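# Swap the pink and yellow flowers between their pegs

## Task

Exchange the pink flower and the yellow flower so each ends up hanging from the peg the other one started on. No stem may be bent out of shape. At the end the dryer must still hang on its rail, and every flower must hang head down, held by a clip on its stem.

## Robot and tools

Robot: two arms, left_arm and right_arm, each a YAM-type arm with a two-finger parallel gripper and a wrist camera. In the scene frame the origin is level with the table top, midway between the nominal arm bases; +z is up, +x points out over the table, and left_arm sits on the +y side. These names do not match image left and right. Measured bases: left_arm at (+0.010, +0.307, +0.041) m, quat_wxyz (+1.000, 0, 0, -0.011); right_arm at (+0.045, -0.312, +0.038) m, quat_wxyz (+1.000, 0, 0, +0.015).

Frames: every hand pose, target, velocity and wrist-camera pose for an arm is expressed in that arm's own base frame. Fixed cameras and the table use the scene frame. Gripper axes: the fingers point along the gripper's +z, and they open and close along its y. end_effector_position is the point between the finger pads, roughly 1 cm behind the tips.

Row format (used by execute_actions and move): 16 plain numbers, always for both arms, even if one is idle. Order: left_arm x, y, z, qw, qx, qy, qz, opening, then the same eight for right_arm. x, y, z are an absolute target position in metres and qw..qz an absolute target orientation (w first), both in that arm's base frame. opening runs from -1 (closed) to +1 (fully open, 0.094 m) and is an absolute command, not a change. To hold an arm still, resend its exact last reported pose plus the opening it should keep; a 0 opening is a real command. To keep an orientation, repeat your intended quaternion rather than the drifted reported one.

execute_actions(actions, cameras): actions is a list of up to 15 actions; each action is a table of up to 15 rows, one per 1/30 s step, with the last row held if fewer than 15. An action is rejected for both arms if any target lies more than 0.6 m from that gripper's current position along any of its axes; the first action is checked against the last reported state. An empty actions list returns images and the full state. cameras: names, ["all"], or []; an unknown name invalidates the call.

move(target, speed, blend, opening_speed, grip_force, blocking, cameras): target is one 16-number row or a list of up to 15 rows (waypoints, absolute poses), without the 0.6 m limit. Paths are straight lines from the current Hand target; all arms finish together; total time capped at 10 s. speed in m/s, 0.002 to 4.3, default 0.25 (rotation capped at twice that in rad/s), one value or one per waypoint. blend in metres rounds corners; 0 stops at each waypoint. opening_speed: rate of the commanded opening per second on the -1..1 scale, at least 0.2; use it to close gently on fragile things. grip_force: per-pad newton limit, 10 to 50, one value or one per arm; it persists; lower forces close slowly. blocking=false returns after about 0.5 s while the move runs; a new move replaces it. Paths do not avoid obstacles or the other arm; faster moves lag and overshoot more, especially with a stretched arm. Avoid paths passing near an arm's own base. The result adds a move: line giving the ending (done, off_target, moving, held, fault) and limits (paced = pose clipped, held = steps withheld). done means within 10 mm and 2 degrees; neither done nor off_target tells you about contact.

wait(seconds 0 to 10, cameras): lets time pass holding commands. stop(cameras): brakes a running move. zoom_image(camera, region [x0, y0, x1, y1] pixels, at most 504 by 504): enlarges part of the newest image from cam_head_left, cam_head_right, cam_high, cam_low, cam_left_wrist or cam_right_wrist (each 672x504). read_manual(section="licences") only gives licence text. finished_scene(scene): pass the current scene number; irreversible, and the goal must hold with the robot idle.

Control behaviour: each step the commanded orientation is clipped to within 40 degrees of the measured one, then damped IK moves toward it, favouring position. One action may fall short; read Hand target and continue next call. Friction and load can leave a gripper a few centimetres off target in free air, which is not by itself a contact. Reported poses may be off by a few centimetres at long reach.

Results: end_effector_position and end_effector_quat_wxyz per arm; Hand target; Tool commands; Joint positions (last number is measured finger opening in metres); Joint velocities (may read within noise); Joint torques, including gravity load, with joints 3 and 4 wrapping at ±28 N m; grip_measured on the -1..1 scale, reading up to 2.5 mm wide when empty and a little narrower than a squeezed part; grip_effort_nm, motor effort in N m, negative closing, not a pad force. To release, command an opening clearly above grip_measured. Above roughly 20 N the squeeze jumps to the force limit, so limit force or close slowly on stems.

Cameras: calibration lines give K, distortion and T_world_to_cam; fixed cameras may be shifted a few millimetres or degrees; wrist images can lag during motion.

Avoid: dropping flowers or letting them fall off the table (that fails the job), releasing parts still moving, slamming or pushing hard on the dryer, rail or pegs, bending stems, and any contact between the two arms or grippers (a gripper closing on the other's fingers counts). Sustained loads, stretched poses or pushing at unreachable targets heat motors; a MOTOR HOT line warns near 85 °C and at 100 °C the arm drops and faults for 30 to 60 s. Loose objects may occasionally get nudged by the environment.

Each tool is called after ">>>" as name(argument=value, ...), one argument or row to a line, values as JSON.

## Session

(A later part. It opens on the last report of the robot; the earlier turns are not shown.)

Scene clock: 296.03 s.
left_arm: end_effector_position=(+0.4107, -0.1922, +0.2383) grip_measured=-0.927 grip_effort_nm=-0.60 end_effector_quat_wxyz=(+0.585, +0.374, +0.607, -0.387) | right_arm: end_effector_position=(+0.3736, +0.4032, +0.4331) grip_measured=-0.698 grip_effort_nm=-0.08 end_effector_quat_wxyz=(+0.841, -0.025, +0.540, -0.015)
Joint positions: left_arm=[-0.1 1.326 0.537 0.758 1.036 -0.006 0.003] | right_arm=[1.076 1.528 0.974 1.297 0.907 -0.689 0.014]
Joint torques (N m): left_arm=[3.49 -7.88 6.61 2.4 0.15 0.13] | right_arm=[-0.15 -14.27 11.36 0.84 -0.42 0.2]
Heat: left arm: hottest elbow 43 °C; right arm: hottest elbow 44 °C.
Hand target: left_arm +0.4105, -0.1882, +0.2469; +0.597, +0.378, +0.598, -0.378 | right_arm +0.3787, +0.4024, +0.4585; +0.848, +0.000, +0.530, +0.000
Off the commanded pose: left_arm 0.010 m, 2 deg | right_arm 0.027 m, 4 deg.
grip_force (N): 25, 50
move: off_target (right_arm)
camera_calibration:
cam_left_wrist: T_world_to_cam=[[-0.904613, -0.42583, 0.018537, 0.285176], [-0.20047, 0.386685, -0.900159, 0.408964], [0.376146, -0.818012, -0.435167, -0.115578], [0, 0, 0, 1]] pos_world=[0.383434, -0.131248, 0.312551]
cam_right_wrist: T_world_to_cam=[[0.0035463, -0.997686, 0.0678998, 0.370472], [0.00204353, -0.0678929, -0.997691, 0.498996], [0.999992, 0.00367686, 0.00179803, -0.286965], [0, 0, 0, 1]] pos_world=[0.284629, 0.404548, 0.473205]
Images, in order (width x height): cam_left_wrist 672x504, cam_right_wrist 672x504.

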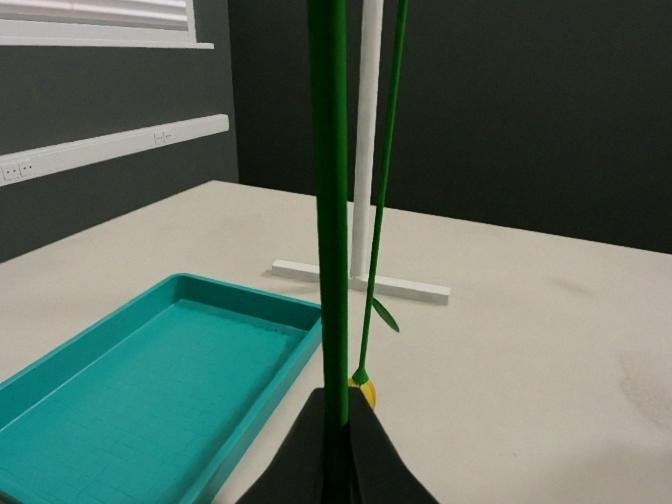

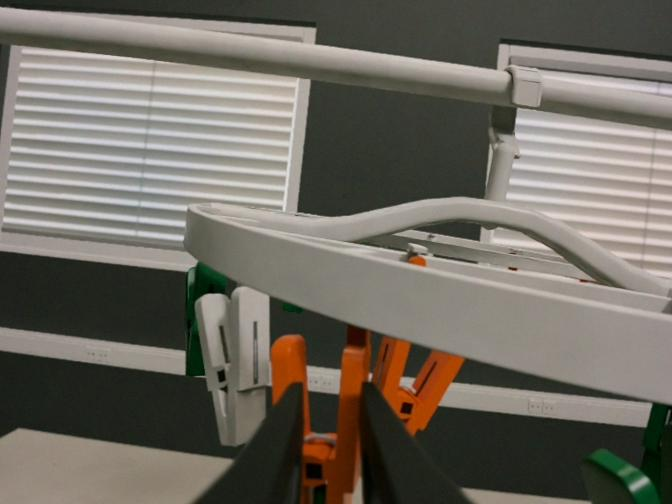

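>>> move(
  target=[
    [0.4105, -0.1881, 0.247, 0.5974, 0.3784, 0.5974, -0.3784, -1, 0.3798, 0.4035, 0.459, 0.848, 0.0, 0.5299, 0.0, 0.1],
    [0.4105, -0.1881, 0.247, 0.5974, 0.3784, 0.5974, -0.3784, -1, 0.3945, 0.4035, 0.460, 0.848, 0.0, 0.5299, 0.0, 0.1],
  ],
  speed=0.08,
  cameras=["cam_right_wrist"],
)

Scene clock: 314.90 s.
left_arm: end_effector_position=(+0.4107, -0.1922, +0.2383) grip_measured=-0.927 grip_effort_nm=-0.60 end_effector_quat_wxyz=(+0.585, +0.374, +0.607, -0.387) | right_arm: end_effector_position=(+0.3870, +0.3998, +0.4395) grip_measured=+0.099 grip_effort_nm=0.08 end_effector_quat_wxyz=(+0.843, -0.020, +0.538, -0.013)
Joint positions: left_arm=[-0.1 1.326 0.537 0.758 1.036 -0.006 0.003] | right_arm=[1.047 1.528 0.994 1.264 0.888 -0.659 0.052]
Joint torques (N m): left_arm=[3.31 -7.94 6.6 2.41 0.15 0.12] | right_arm=[-0.26 -13.27 11.55 0.85 -0.42 0.2]
Heat: left arm: hottest elbow 42 °C; right arm: hottest elbow 44 °C.
Hand target: left_arm +0.4105, -0.1882, +0.2469; +0.597, +0.378, +0.598, -0.378 | right_arm +0.3937, +0.4024, +0.4595; +0.848, +0.000, +0.530, +0.000
Off the commanded pose: left_arm 0.010 m, 2 deg | right_arm 0.022 m, 3 deg.
grip_force (N): 25, 50
move: off_target (right_arm)
camera_calibration:
cam_right_wrist: T_world_to_cam=[[0.00150683, -0.998303, 0.0582079, 0.371815], [0.00612641, -0.0581977, -0.998286, 0.499978], [0.99998, 0.00186085, 0.00602832, -0.301555], [0, 0, 0, 1]] pos_world=[0.297926, 0.400843, 0.479296]
Images, in order (width x height): cam_right_wrist 672x504.

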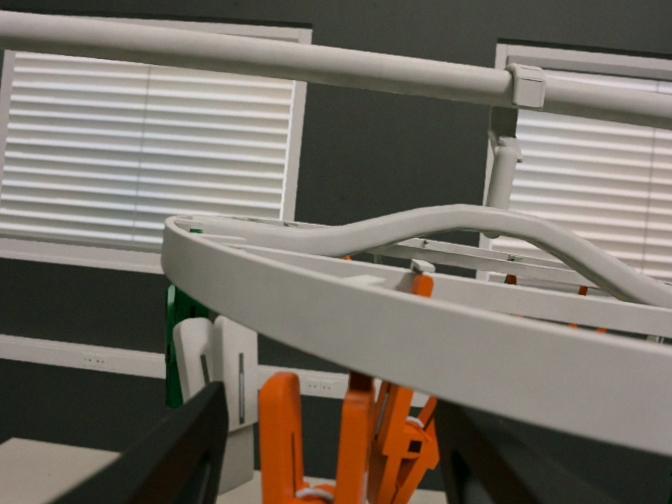

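>>> move(
  target=[
    [0.4105, -0.1881, 0.247, 0.5974, 0.3784, 0.5974, -0.3784, -1, 0.3945, 0.408, 0.4535, 0.848, 0.0, 0.5299, 0.0, 0.1],
    [0.4105, -0.1881, 0.247, 0.5974, 0.3784, 0.5974, -0.3784, -1, 0.3945, 0.408, 0.4535, 0.848, 0.0, 0.5299, 0.0, -0.6],
  ],
  speed=0.08,
  opening_speed=0.6,
  cameras=["cam_right_wrist"],
)

Scene clock: 321.27 s.
left_arm: end_effector_position=(+0.4107, -0.1922, +0.2383) grip_measured=-0.927 grip_effort_nm=-0.60 end_effector_quat_wxyz=(+0.585, +0.374, +0.607, -0.387) | right_arm: end_effector_position=(+0.3885, +0.4024, +0.4368) grip_measured=-0.594 grip_effort_nm=-0.85 end_effector_quat_wxyz=(+0.842, -0.022, +0.539, -0.014)
Joint positions: left_arm=[-0.1 1.326 0.537 0.758 1.036 -0.006 0.003] | right_arm=[1.047 1.537 0.998 1.264 0.888 -0.658 0.019]
Joint velocities: left_arm=[within noise] | right_arm=[0.005 -0.005 -0.002 -0.007 0.022 -0.037 0.007]
Joint torques (N m): left_arm=[3.25 -7.88 6.61 2.41 0.14 0.13] | right_arm=[0.38 -12.63 11.44 1.63 -0.28 0.15]
Heat: left arm: hottest elbow 42 °C; right arm: hottest elbow 44 °C.
Hand target: left_arm +0.4105, -0.1882, +0.2469; +0.597, +0.378, +0.598, -0.378 | right_arm +0.3938, +0.4071, +0.4530; +0.848, +0.000, +0.530, +0.000
Off the commanded pose: left_arm 0.010 m, 2 deg | right_arm 0.019 m, 3 deg.
grip_force (N): 25, 50
move: off_target (right_arm); target 2's new opening was sent with right_arm's hand 0.020 m and 3 deg from that target
camera_calibration:
cam_right_wrist: T_world_to_cam=[[0.00194115, -0.998086, 0.0618046, 0.372729], [0.00370699, -0.0617971, -0.998082, 0.499612], [0.999991, 0.00216653, 0.00357994, -0.302105], [0, 0, 0, 1]] pos_world=[0.299527, 0.403544, 0.476699]
Images, in order (width x height): cam_right_wrist 672x504.

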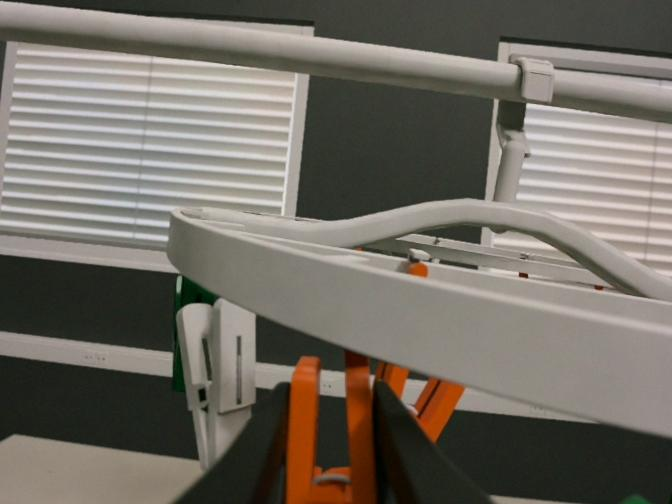

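>>> move(
  target=[
    [0.4105, -0.1881, 0.247, 0.5974, 0.3784, 0.5974, -0.3784, -1, 0.3945, 0.408, 0.4535, 0.848, 0.0, 0.5299, 0.0, -0.75],
  ],
  opening_speed=0.6,
  cameras=["cam_right_wrist", "cam_left_wrist"],
)

>>> zoom_image(
  camera="cam_right_wrist",
  region=[200, 300, 480, 504],
)

Scene clock: 326.10 s.
left_arm: end_effector_position=(+0.4107, -0.1922, +0.2383) grip_measured=-0.927 grip_effort_nm=-0.60 end_effector_quat_wxyz=(+0.585, +0.374, +0.607, -0.387) | right_arm: end_effector_position=(+0.3886, +0.4026, +0.4364) grip_measured=-0.608 grip_effort_nm=-1.02 end_effector_quat_wxyz=(+0.842, -0.022, +0.539, -0.014)
Joint positions: left_arm=[-0.1 1.326 0.537 0.758 1.036 -0.006 0.003] | right_arm=[1.047 1.538 0.998 1.264 0.888 -0.658 0.018]
Joint torques (N m): left_arm=[3.31 -7.94 6.61 2.41 0.15 0.13] | right_arm=[0.26 -12.51 11.41 1.63 -0.29 0.15]
Heat: left arm: hottest elbow 42 °C; right arm: hottest elbow 45 °C.
Hand target: left_arm +0.4105, -0.1882, +0.2469; +0.597, +0.378, +0.598, -0.378 | right_arm +0.3938, +0.4072, +0.4529; +0.848, +0.000, +0.530, +0.000
Off the commanded pose: left_arm 0.010 m, 2 deg | right_arm 0.019 m, 3 deg.
grip_force (N): 25, 50
move: off_target (right_arm)
camera_calibration:
cam_left_wrist: T_world_to_cam=[[-0.904613, -0.42583, 0.018537, 0.285176], [-0.20047, 0.386685, -0.900159, 0.408964], [0.376146, -0.818012, -0.435167, -0.115578], [0, 0, 0, 1]] pos_world=[0.383434, -0.131248, 0.312551]
cam_right_wrist: T_world_to_cam=[[0.00196532, -0.998049, 0.0624073, 0.372737], [0.0033009, -0.0624006, -0.998046, 0.499679], [0.999993, 0.00216748, 0.00317182, -0.302111], [0, 0, 0, 1]] pos_world=[0.299727, 0.403845, 0.476399]
Images, in order (width x height): cam_left_wrist 672x504, cam_right_wrist 672x504.

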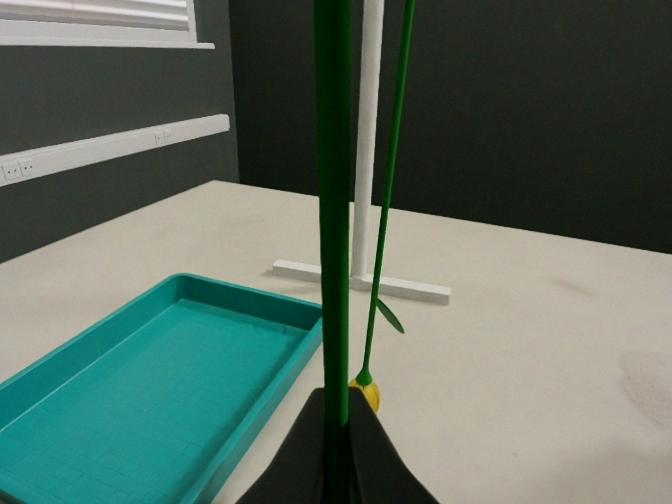

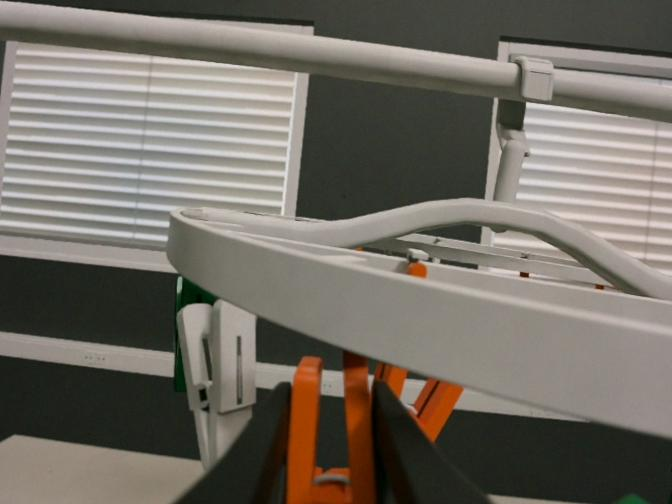

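Scaled by 1.800 from the camera's 672x504 image, which has a finer 960x720 frame.

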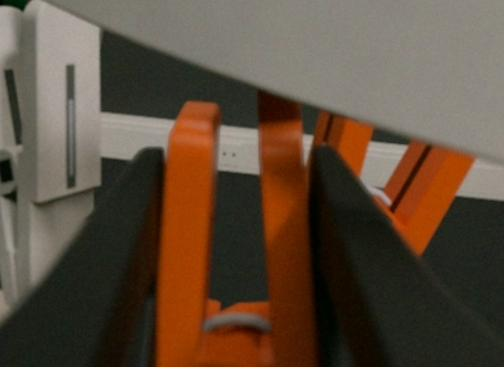

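>>> wait(
  seconds=0.1,
  cameras=["cam_low", "cam_head_left"],
)

>>> zoom_image(
  camera="cam_low",
  region=[190, 80, 270, 180],
)

Scene clock: 328.33 s.
left_arm: end_effector_position=(+0.4107, -0.1922, +0.2383) grip_measured=-0.927 grip_effort_nm=-0.60 end_effector_quat_wxyz=(+0.585, +0.374, +0.607, -0.387) | right_arm: end_effector_position=(+0.3886, +0.4026, +0.4364) grip_measured=-0.609 grip_effort_nm=-1.03 end_effector_quat_wxyz=(+0.842, -0.022, +0.539, -0.014)
Joint positions: left_arm=[-0.1 1.326 0.537 0.758 1.036 -0.006 0.003] | right_arm=[1.047 1.538 0.998 1.264 0.888 -0.658 0.018]
Joint torques (N m): left_arm=[3.25 -7.94 6.61 2.41 0.15 0.13] | right_arm=[0.44 -12.69 11.45 1.62 -0.29 0.17]
Heat: left arm: hottest elbow 42 °C; right arm: hottest elbow 46 °C.
Hand target: left_arm +0.4105, -0.1882, +0.2469; +0.597, +0.378, +0.598, -0.378 | right_arm +0.3938, +0.4072, +0.4529; +0.848, +0.000, +0.530, +0.000
Tool commands: left_gripper/opening=-1.0 right_gripper/opening=-0.75
Off the commanded pose: left_arm 0.010 m, 2 deg | right_arm 0.019 m, 3 deg.
grip_force (N): 25, 50
wait: 0.10 s; at rest from the start
Images, in order (width x height): cam_head_left 672x504, cam_low 672x504.

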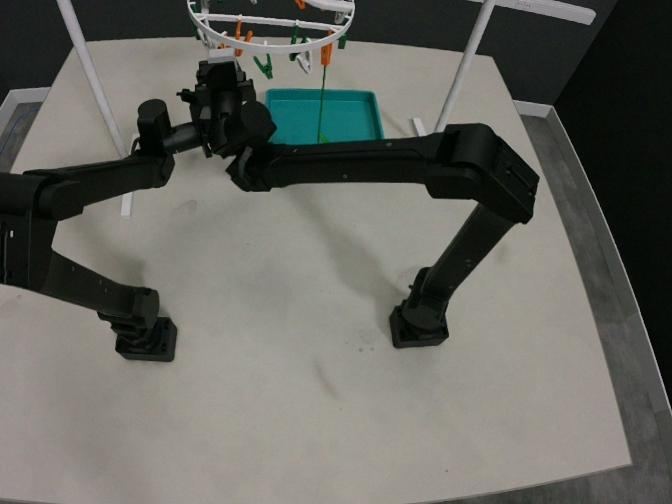

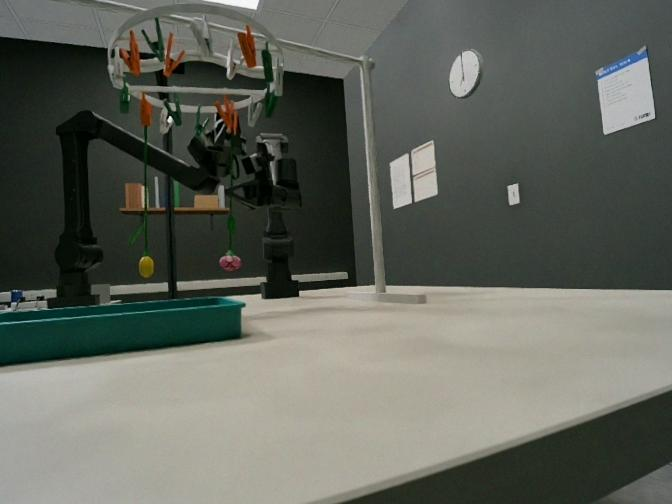

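Scaled by 5.040 from the camera's 672x504 image, which has a finer 960x720 frame.

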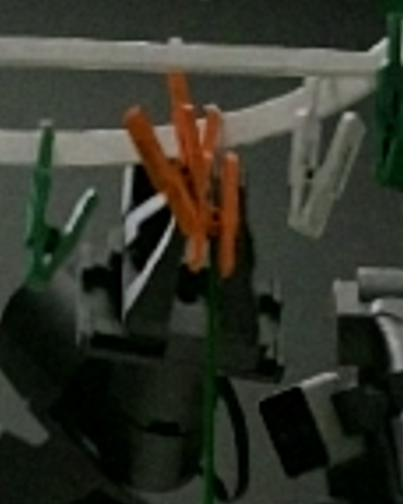

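>>> move(
  target=[
    [0.4105, -0.1881, 0.192, 0.5974, 0.3784, 0.5974, -0.3784, -1, 0.3945, 0.408, 0.4535, 0.848, 0.0, 0.5299, 0.0, -0.75],
  ],
  speed=0.1,
  cameras=["cam_right_wrist", "cam_left_wrist", "cam_low"],
)

>>> zoom_image(
  camera="cam_low",
  region=[180, 80, 280, 280],
)

Scene clock: 359.43 s.
left_arm: end_effector_position=(+0.4077, -0.1917, +0.1941) grip_measured=-0.927 grip_effort_nm=-0.60 end_effector_quat_wxyz=(+0.594, +0.380, +0.598, -0.381) | right_arm: end_effector_position=(+0.3886, +0.4026, +0.4364) grip_measured=-0.609 grip_effort_nm=-1.03 end_effector_quat_wxyz=(+0.842, -0.022, +0.539, -0.014)
Joint positions: left_arm=[-0.1 1.47 0.483 0.978 1.037 0.004 0.003] | right_arm=[1.047 1.538 0.998 1.264 0.888 -0.658 0.018]
Joint torques (N m): left_arm=[3.25 -5.95 5.48 2.62 0.14 0.02] | right_arm=[0.15 -12.75 11.44 1.59 -0.29 0.18]
Heat: left arm: hottest elbow 41 °C; right arm: hottest elbow 49 °C.
Hand target: left_arm +0.4104, -0.1881, +0.1920; +0.597, +0.378, +0.598, -0.378 | right_arm +0.3938, +0.4072, +0.4529; +0.848, +0.000, +0.530, +0.000
Off the commanded pose: left_arm 0.005 m, 1 deg | right_arm 0.019 m, 3 deg.
grip_force (N): 25, 50
move: off_target (right_arm)
camera_calibration:
cam_left_wrist: T_world_to_cam=[[-0.90478, -0.425754, -0.0103023, 0.289131], [-0.17238, 0.388234, -0.905295, 0.358188], [0.389433, -0.817317, -0.424658, -0.140687], [0, 0, 0, 1]] pos_world=[0.378133, -0.130948, 0.267501]
cam_right_wrist: T_world_to_cam=[[0.00196532, -0.998049, 0.0624073, 0.372737], [0.0033009, -0.0624006, -0.998046, 0.499679], [0.999993, 0.00216748, 0.00317182, -0.302111], [0, 0, 0, 1]] pos_world=[0.299727, 0.403845, 0.476399]
Images, in order (width x height): cam_low 672x504, cam_left_wrist 672x504, cam_right_wrist 672x504.

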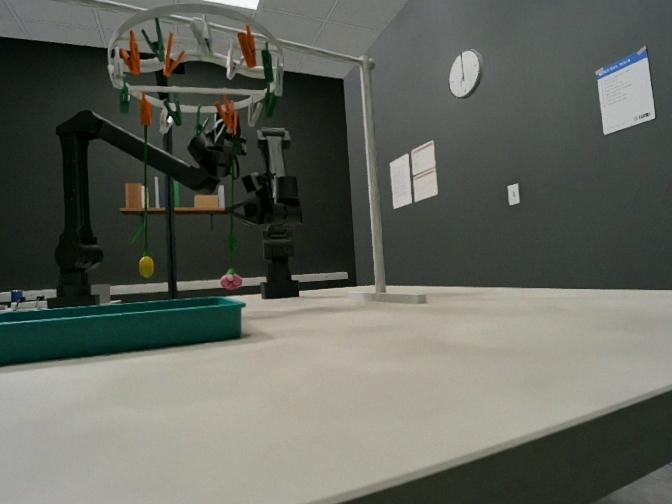

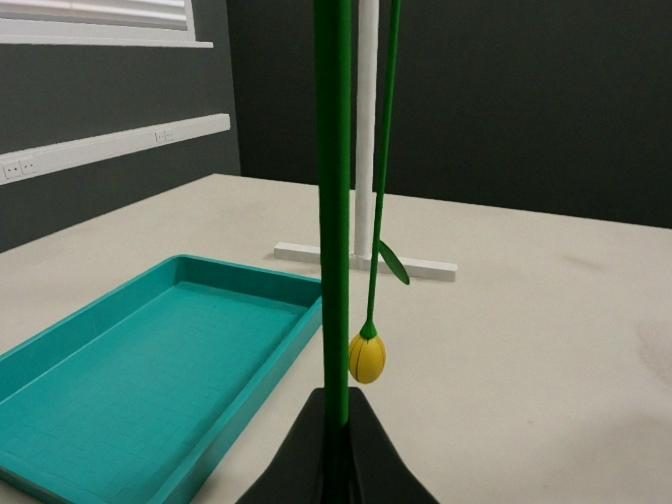

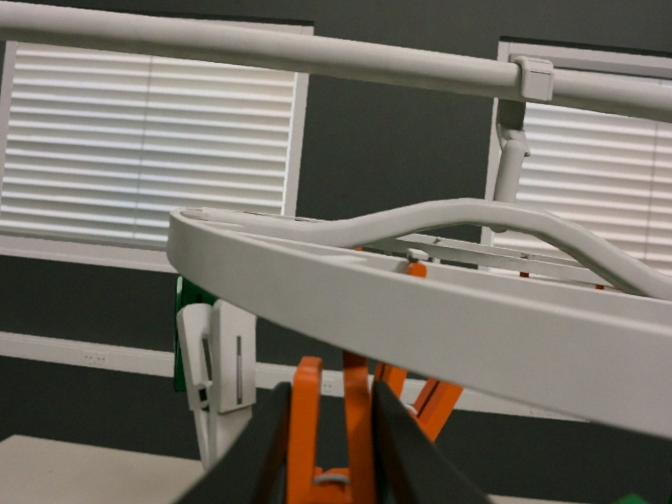

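Scaled by 2.520 from the camera's 672x504 image, which has a finer 960x720 frame.

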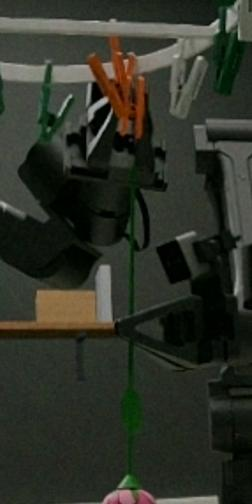

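>>> move(
  target=[
    [0.4105, -0.1881, 0.192, 0.5974, 0.3784, 0.5974, -0.3784, -1, 0.3945, 0.408, 0.4535, 0.848, 0.0, 0.5299, 0.0, 0.1],
    [0.358, -0.080, 0.205, 0.5974, 0.3784, 0.5974, -0.3784, -1, 0.3104, 0.4082, 0.415, 0.848, 0.0, 0.5299, 0.0, 0.1],
    [0.345, -0.070, 0.215, 0.3394, 0.4266, 0.8195, -0.1767, -1, 0.2629, 0.2544, 0.404, 0.7998, -0.1241, 0.56, 0.1773, 0.1],
    [0.340, -0.060, 0.13, -0.0322, 0.3825, 0.9233, 0.0134, -1, 0.3462, 0.1307, 0.407, 0.7256, -0.2662, 0.5081, 0.3802, 0.1],
  ],
  speed=[0.1, 0.15, 0.35, 0.35],
  blend=[0, 0.03, 0.03, 0],
  cameras=["all"],
)

Scene clock: 404.53 s.
left_arm: end_effector_position=(+0.3230, -0.0545, +0.1166) grip_measured=-0.927 grip_effort_nm=-0.60 end_effector_quat_wxyz=(-0.046, +0.384, +0.922, +0.009) | right_arm: end_effector_position=(+0.3382, +0.1335, +0.3805) grip_measured=+0.099 grip_effort_nm=0.08 end_effector_quat_wxyz=(+0.712, -0.261, +0.526, +0.385)
Joint positions: left_arm=[-0.185 1.331 0.925 -1.25 -0.036 0.602 0.003] | right_arm=[-0.005 0.907 0.414 1.012 -0.893 0.452 0.052]
Joint torques (N m): left_arm=[1.96 -6.65 10.63 -0.17 -0.05 -0.06] | right_arm=[-0.15 -1.03 12.05 1.95 0.19 0.22]
Heat: left arm: hottest elbow 42 °C; right arm: hottest elbow 50 °C.
Hand target: left_arm +0.3394, -0.0599, +0.1301; -0.032, +0.382, +0.923, +0.013 | right_arm +0.3448, +0.1304, +0.4064; +0.726, -0.266, +0.508, +0.380
Off the commanded pose: left_arm 0.022 m, 2 deg | right_arm 0.028 m, 3 deg.
grip_force (N): 25, 50
move: off_target (left_arm, right_arm)
camera_calibration:
cam_left_wrist: T_world_to_cam=[[-0.71824, -0.695631, 0.015154, 0.192241], [-0.596471, 0.626779, 0.501368, 0.206154], [-0.358265, 0.351063, -0.865102, 0.328067], [0, 0, 0, 1]] pos_world=[0.378575, -0.110656, 0.177539]
cam_right_wrist: T_world_to_cam=[[0.824281, -0.565763, -0.0217266, -0.196076], [-0.0811043, -0.0800115, -0.993489, 0.456422], [0.560341, 0.820677, -0.111838, -0.167772], [0, 0, 0, 1]] pos_world=[0.292649, 0.0632725, 0.430427]

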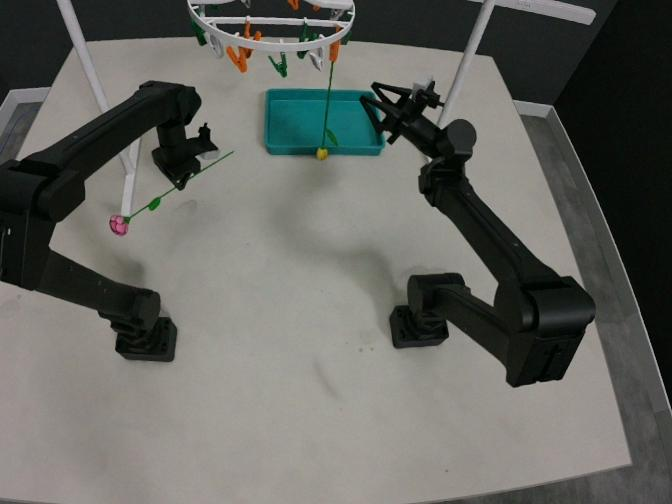

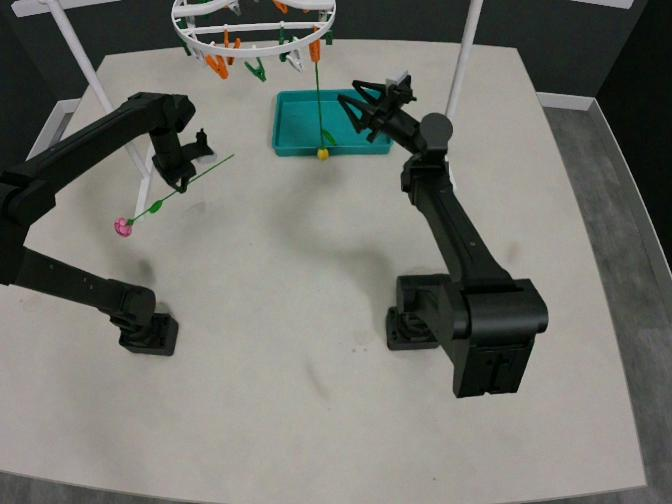

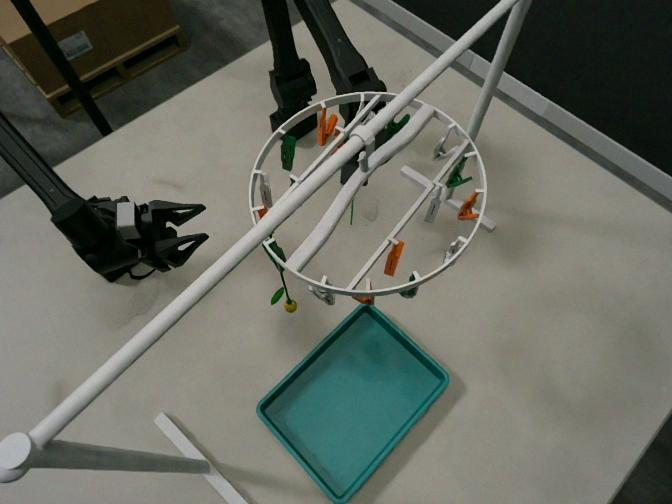

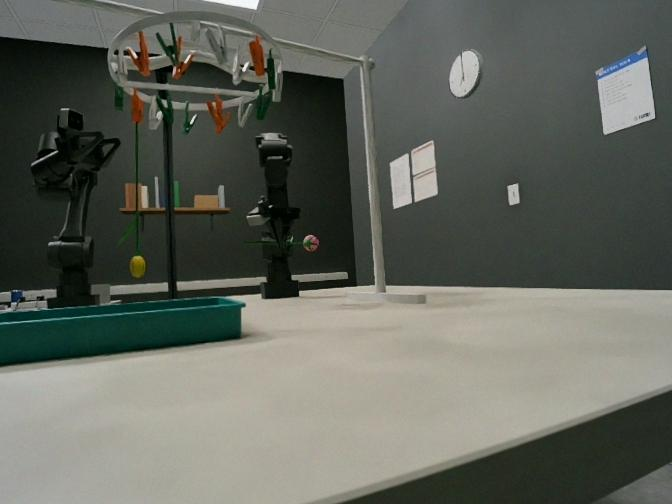

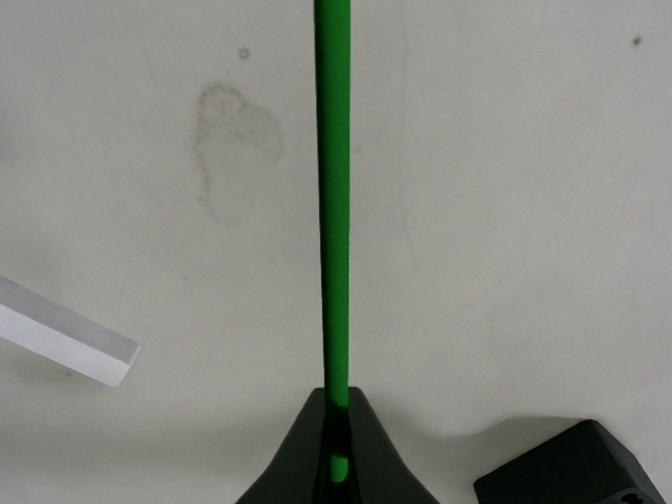

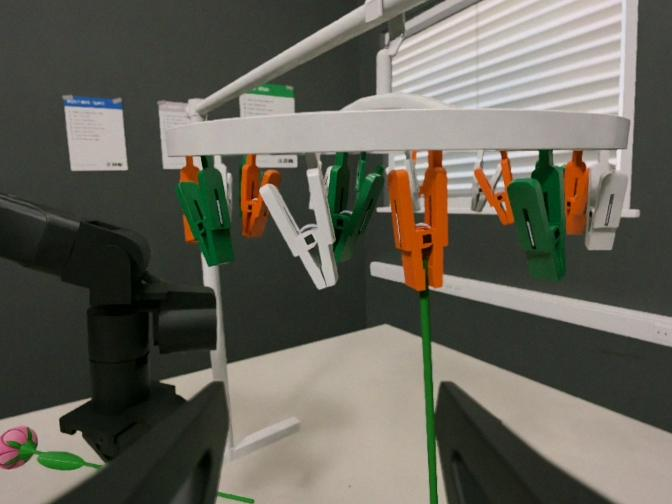

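>>> move(
  target=[
    [0.340, -0.060, 0.005, -0.0202, 0.3826, 0.9237, 0.0083, -1, 0.4242, 0.1706, 0.4456, 0.7256, -0.2662, 0.5081, 0.3802, 0.1],
  ],
  speed=0.15,
  cameras=["cam_right_wrist", "cam_left_wrist", "cam_low", "cam_head_left"],
)

>>> zoom_image(
  camera="cam_low",
  region=[220, 200, 360, 320],
)

Scene clock: 430.33 s.
left_arm: end_effector_position=(+0.3370, -0.0586, +0.0081) grip_measured=-0.927 grip_effort_nm=-0.60 end_effector_quat_wxyz=(-0.022, +0.383, +0.923, +0.009) | right_arm: end_effector_position=(+0.4159, +0.1652, +0.4222) grip_measured=+0.099 grip_effort_nm=0.07 end_effector_quat_wxyz=(+0.714, -0.254, +0.525, +0.387)
Joint positions: left_arm=[-0.185 1.515 0.779 -0.873 -0.027 0.602 0.003] | right_arm=[0.099 1.101 0.652 0.922 -0.791 0.394 0.052]
Joint torques (N m): left_arm=[2.49 -7.65 6.02 0.84 0.16 0.03] | right_arm=[1.38 -4.72 12.48 1.1 0.28 -0.11]
Heat: left arm: hottest elbow 45 °C; right arm: hottest elbow 50 °C.
Hand target: left_arm +0.3399, -0.0599, +0.0050; -0.020, +0.383, +0.924, +0.008 | right_arm +0.4227, +0.1700, +0.4450; +0.726, -0.266, +0.508, +0.380
Off the commanded pose: left_arm 0.005 m, 0 deg | right_arm 0.025 m, 3 deg.
grip_force (N): 25, 50
move: off_target (right_arm)
camera_calibration:
cam_left_wrist: T_world_to_cam=[[-0.718104, -0.695917, -0.00516844, 0.201141], [-0.618331, 0.634601, 0.463626, 0.279609], [-0.319365, 0.336127, -0.886016, 0.226882], [0, 0, 0, 1]] pos_world=[0.389789, -0.113724, 0.0724262]
cam_right_wrist: T_world_to_cam=[[0.821304, -0.56956, -0.0325747, -0.234825], [-0.0847766, -0.0653836, -0.994252, 0.506153], [0.564157, 0.819345, -0.101985, -0.238013], [0, 0, 0, 1]] pos_world=[0.370049, 0.0943624, 0.47132]
Images, in order (width x height): cam_head_left 672x504, cam_low 672x504, cam_left_wrist 672x504, cam_right_wrist 672x504.

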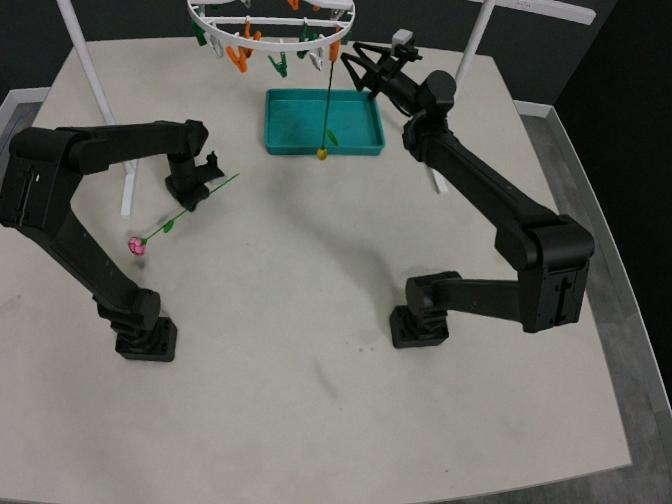

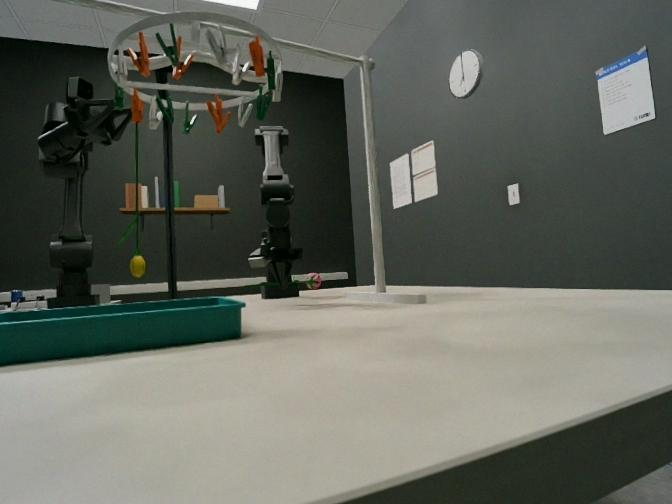

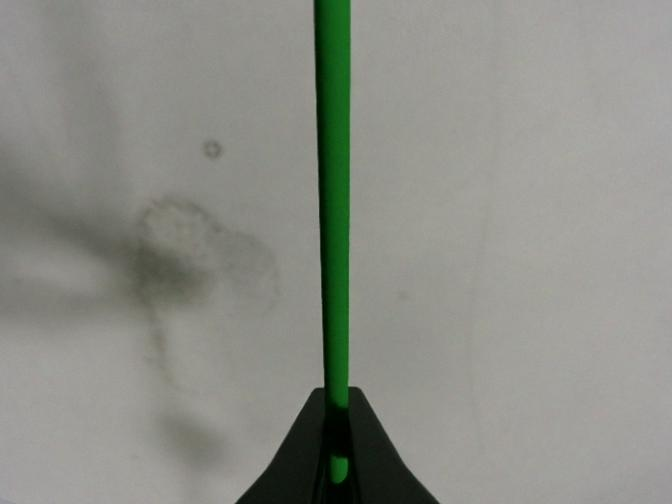

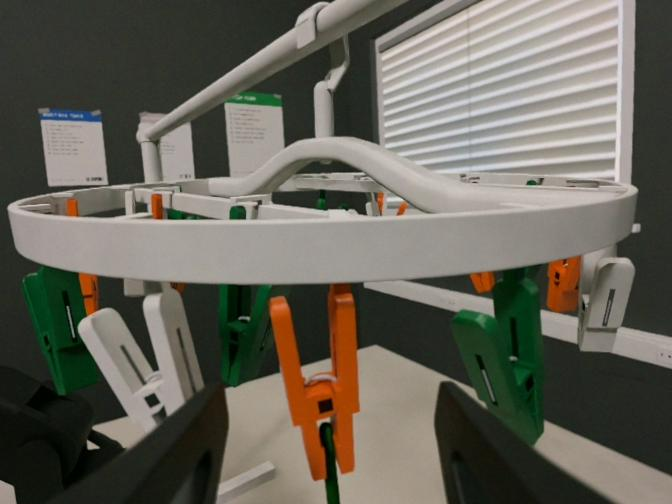

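Scaled by 3.600 from the camera's 672x504 image, which has a finer 960x720 frame.

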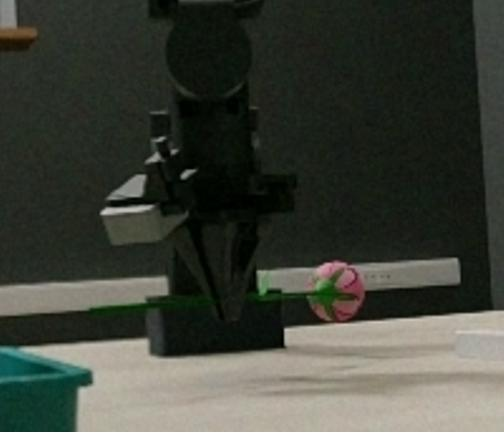

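>>> move(
  target=[
    [0.340, -0.060, -0.014, -0.0202, 0.3826, 0.9237, 0.0083, -1, 0.4411, 0.2041, 0.4514, 0.7256, -0.2662, 0.5081, 0.3802, 0.1],
  ],
  speed=0.08,
  cameras=["cam_right_wrist", "cam_left_wrist", "cam_low"],
)

>>> zoom_image(
  camera="cam_low",
  region=[220, 220, 340, 320],
)

Scene clock: 441.17 s.
left_arm: end_effector_position=(+0.3390, -0.0590, -0.0094) grip_measured=-0.927 grip_effort_nm=-0.60 end_effector_quat_wxyz=(-0.019, +0.383, +0.923, +0.010) | right_arm: end_effector_position=(+0.4328, +0.1979, +0.4278) grip_measured=+0.099 grip_effort_nm=0.08 end_effector_quat_wxyz=(+0.714, -0.256, +0.525, +0.386)
Joint positions: left_arm=[-0.185 1.556 0.764 -0.813 -0.027 0.602 0.003] | right_arm=[0.189 1.151 0.712 0.873 -0.712 0.337 0.052]
Joint torques (N m): left_arm=[2.49 -7.71 5.53 0.84 0.16 0.03] | right_arm=[1.32 -6.07 12.63 1.28 0.27 -0.14]
Heat: left arm: hottest elbow 45 °C; right arm: hottest elbow 50 °C.
Hand target: left_arm +0.3399, -0.0599, -0.0139; -0.020, +0.383, +0.924, +0.008 | right_arm +0.4395, +0.2034, +0.4509; +0.726, -0.266, +0.508, +0.380
Off the commanded pose: left_arm 0.005 m, 0 deg | right_arm 0.026 m, 3 deg.
grip_force (N): 25, 50
move: off_target (right_arm)
camera_calibration:
cam_left_wrist: T_world_to_cam=[[-0.718062, -0.695932, -0.00801629, 0.202198], [-0.620608, 0.635044, 0.459962, 0.289963], [-0.315011, 0.335256, -0.887903, 0.210581], [0, 0, 0, 1]] pos_world=[0.39148, -0.114022, 0.0552239]
cam_right_wrist: T_world_to_cam=[[0.821795, -0.56896, -0.030613, -0.231061], [-0.0843855, -0.0683979, -0.994083, 0.515664], [0.5635, 0.819516, -0.104221, -0.272671], [0, 0, 0, 1]] pos_world=[0.387049, 0.127264, 0.477121]
Images, in order (width x height): cam_low 672x504, cam_left_wrist 672x504, cam_right_wrist 672x504.

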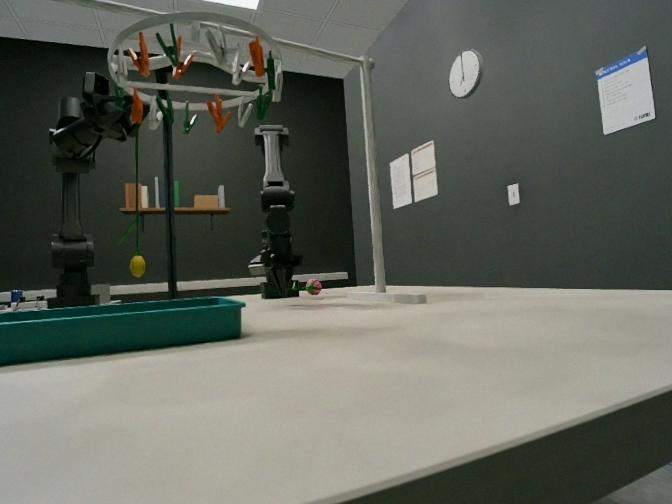

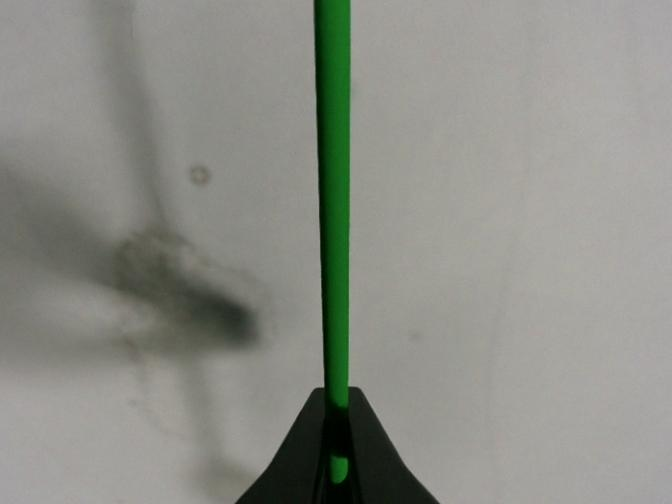

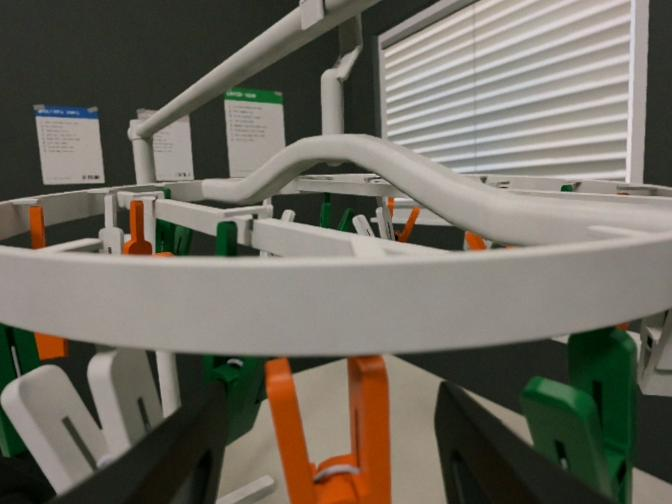

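Scaled by 4.200 from the camera's 672x504 image, which has a finer 960x720 frame.

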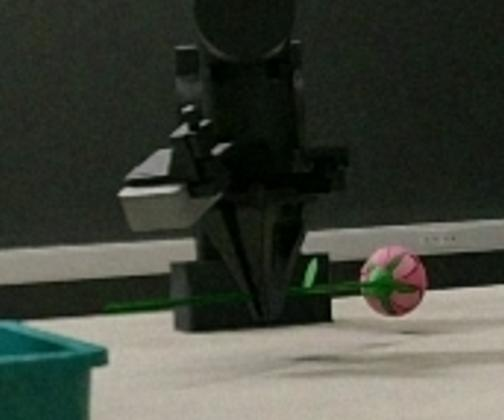

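>>> move(
  target=[
    [0.340, -0.060, -0.026, -0.0202, 0.3826, 0.9237, 0.0083, -1, 0.4411, 0.2041, 0.4514, 0.7256, -0.2662, 0.5081, 0.3802, 0.1],
  ],
  speed=0.05,
  cameras=["cam_left_wrist", "cam_low", "cam_head_left"],
)

>>> zoom_image(
  camera="cam_low",
  region=[220, 220, 340, 320],
)

>>> zoom_image(
  camera="cam_head_left",
  region=[100, 130, 260, 270],
)

Scene clock: 448.80 s.
left_arm: end_effector_position=(+0.3395, -0.0591, -0.0210) grip_measured=-0.927 grip_effort_nm=-0.60 end_effector_quat_wxyz=(-0.019, +0.383, +0.923, +0.010) | right_arm: end_effector_position=(+0.4328, +0.1979, +0.4278) grip_measured=+0.099 grip_effort_nm=0.08 end_effector_quat_wxyz=(+0.714, -0.256, +0.525, +0.386)
Joint positions: left_arm=[-0.185 1.584 0.755 -0.775 -0.027 0.602 0.003] | right_arm=[0.189 1.151 0.712 0.873 -0.712 0.336 0.052]
Joint torques (N m): left_arm=[2.49 -7.82 5.27 0.91 0.16 0.03] | right_arm=[1.38 -6.18 12.57 1.26 0.26 -0.14]
Heat: left arm: hottest elbow 44 °C; right arm: hottest elbow 52 °C.
Hand target: left_arm +0.3400, -0.0600, -0.0259; -0.020, +0.383, +0.924, +0.008 | right_arm +0.4396, +0.2034, +0.4509; +0.726, -0.266, +0.508, +0.380
Off the commanded pose: left_arm 0.005 m, 0 deg | right_arm 0.026 m, 3 deg.
grip_force (N): 25, 50
move: off_target (right_arm)
camera_calibration:
cam_left_wrist: T_world_to_cam=[[-0.71808, -0.69591, -0.00840453, 0.202348], [-0.620898, 0.635129, 0.459452, 0.295756], [-0.314399, 0.335141, -0.888163, 0.200198], [0, 0, 0, 1]] pos_world=[0.391878, -0.114122, 0.0436236]
Images, in order (width x height): cam_head_left 672x504, cam_low 672x504, cam_left_wrist 672x504.

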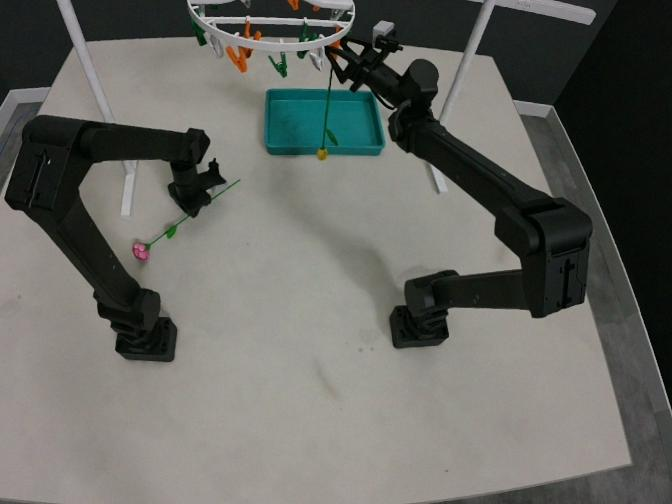

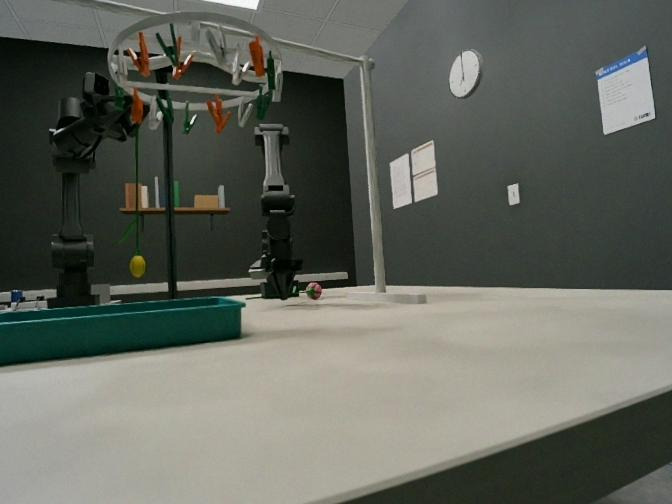

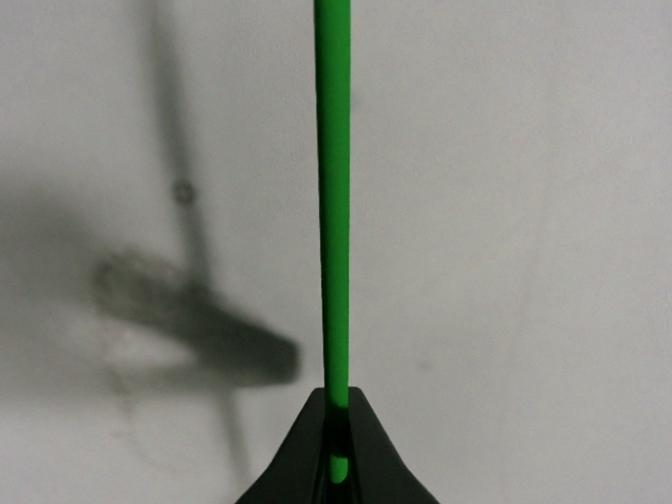

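Scaled by 4.200 from the camera's 672x504 image, which has a finer 960x720 frame.

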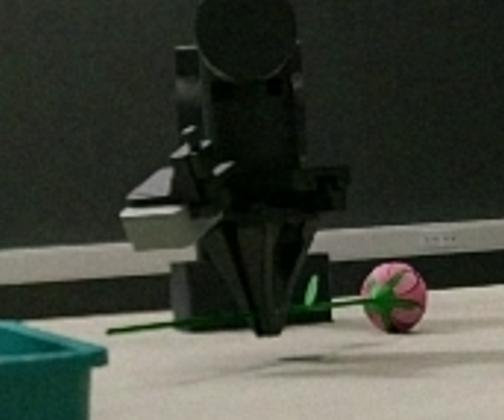

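Scaled by 3.150 from the camera's 672x504 image, which has a finer 960x720 frame.

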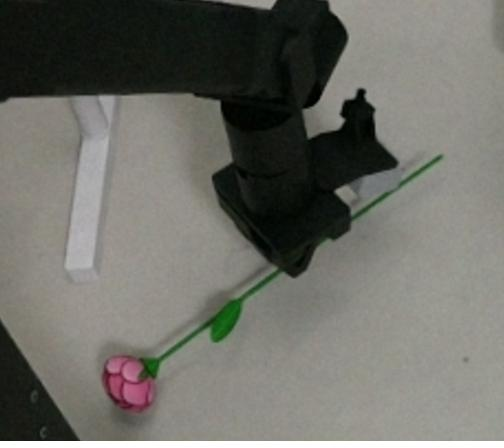

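>>> move(
  target=[
    [0.340, -0.060, -0.030, -0.0202, 0.3826, 0.9237, 0.0083, -1, 0.4411, 0.2041, 0.4514, 0.7256, -0.2662, 0.5081, 0.3802, 0.1],
    [0.340, -0.060, -0.030, -0.0202, 0.3826, 0.9237, 0.0083, -0.4, 0.4411, 0.2041, 0.4514, 0.7256, -0.2662, 0.5081, 0.3802, 0.1],
    [0.340, -0.060, 0.10, -0.0202, 0.3826, 0.9237, 0.0083, -0.4, 0.4411, 0.2041, 0.4514, 0.7256, -0.2662, 0.5081, 0.3802, 0.1],
    [0.350, -0.150, 0.21, 0.3482, 0.3905, 0.8438, -0.1612, -0.4, 0.4411, 0.2041, 0.4514, 0.7256, -0.2662, 0.5081, 0.3802, 0.1],
    [0.405, -0.285, 0.240, 0.6409, 0.2988, 0.6409, -0.2988, 0.2, 0.4411, 0.2041, 0.4514, 0.7256, -0.2662, 0.5081, 0.3802, 0.1],
  ],
  speed=[0.05, 0.1, 0.2, 0.4, 0.4],
  blend=[0, 0, 0.04, 0.04, 0],
  cameras=["cam_left_wrist", "cam_right_wrist", "cam_low", "cam_head_left"],
)

Scene clock: 468.93 s.
left_arm: end_effector_position=(+0.4057, -0.2804, +0.2415) grip_measured=+0.197 grip_effort_nm=0.05 end_effector_quat_wxyz=(+0.641, +0.300, +0.643, -0.293) | right_arm: end_effector_position=(+0.4328, +0.1979, +0.4278) grip_measured=+0.099 grip_effort_nm=0.08 end_effector_quat_wxyz=(+0.714, -0.256, +0.525, +0.386)
Joint positions: left_arm=[-0.466 1.294 0.509 0.777 0.399 0.011 0.056] | right_arm=[0.189 1.151 0.712 0.873 -0.712 0.336 0.052]
Joint torques (N m): left_arm=[1.85 -5.6 6.9 2.93 -0.06 -0.07] | right_arm=[1.2 -6.12 12.6 1.26 0.25 -0.13]
Heat: left arm: hottest elbow 42 °C; right arm: hottest elbow 55 °C.
Hand target: left_arm +0.4049, -0.2849, +0.2401; +0.641, +0.299, +0.641, -0.299 | right_arm +0.4396, +0.2034, +0.4509; +0.726, -0.266, +0.508, +0.380
Off the commanded pose: left_arm 0.005 m, 1 deg | right_arm 0.026 m, 3 deg.
grip_force (N): 25, 50
move: off_target (right_arm)
camera_calibration:
cam_left_wrist: T_world_to_cam=[[-0.75782, -0.652113, -0.0213922, 0.129684], [-0.263917, 0.336353, -0.903999, 0.457507], [0.596705, -0.679423, -0.426998, -0.237154], [0, 0, 0, 1]] pos_world=[0.360532, -0.230443, 0.315096]
cam_right_wrist: T_world_to_cam=[[0.821686, -0.569157, -0.0298647, -0.231294], [-0.0837877, -0.068801, -0.994106, 0.515502], [0.563748, 0.819345, -0.104221, -0.272827], [0, 0, 0, 1]] pos_world=[0.387049, 0.127364, 0.477122]
Images, in order (width x height): cam_head_left 672x504, cam_low 672x504, cam_left_wrist 672x504, cam_right_wrist 672x504.

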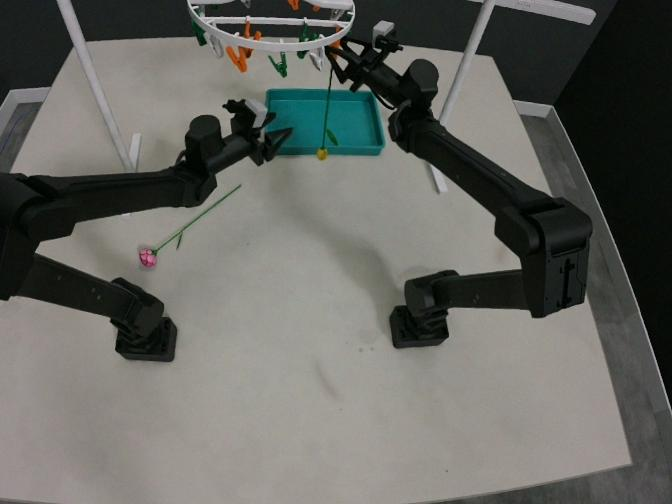

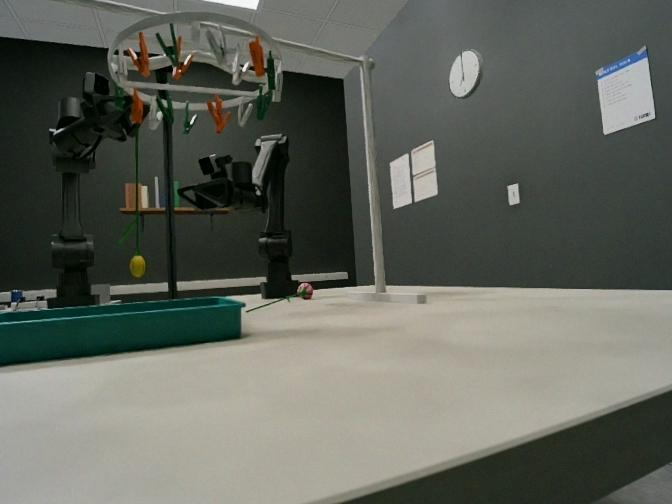

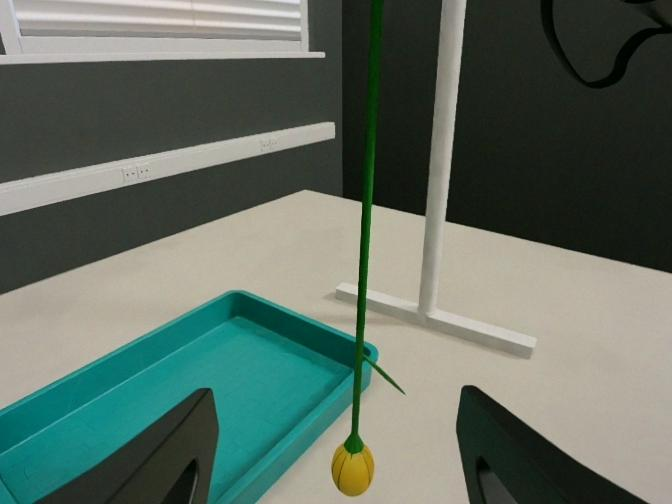

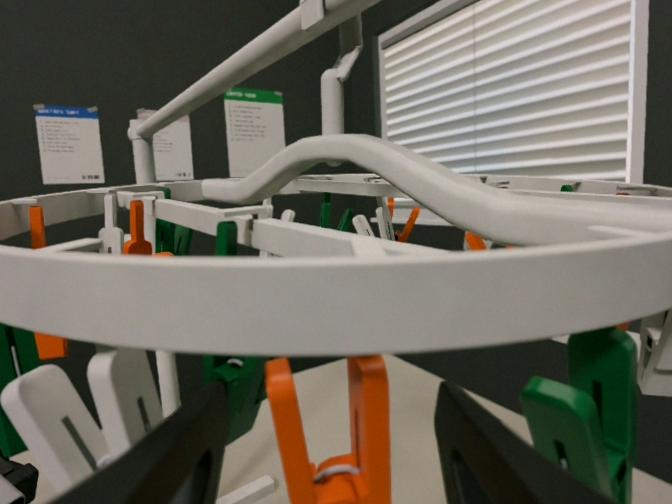

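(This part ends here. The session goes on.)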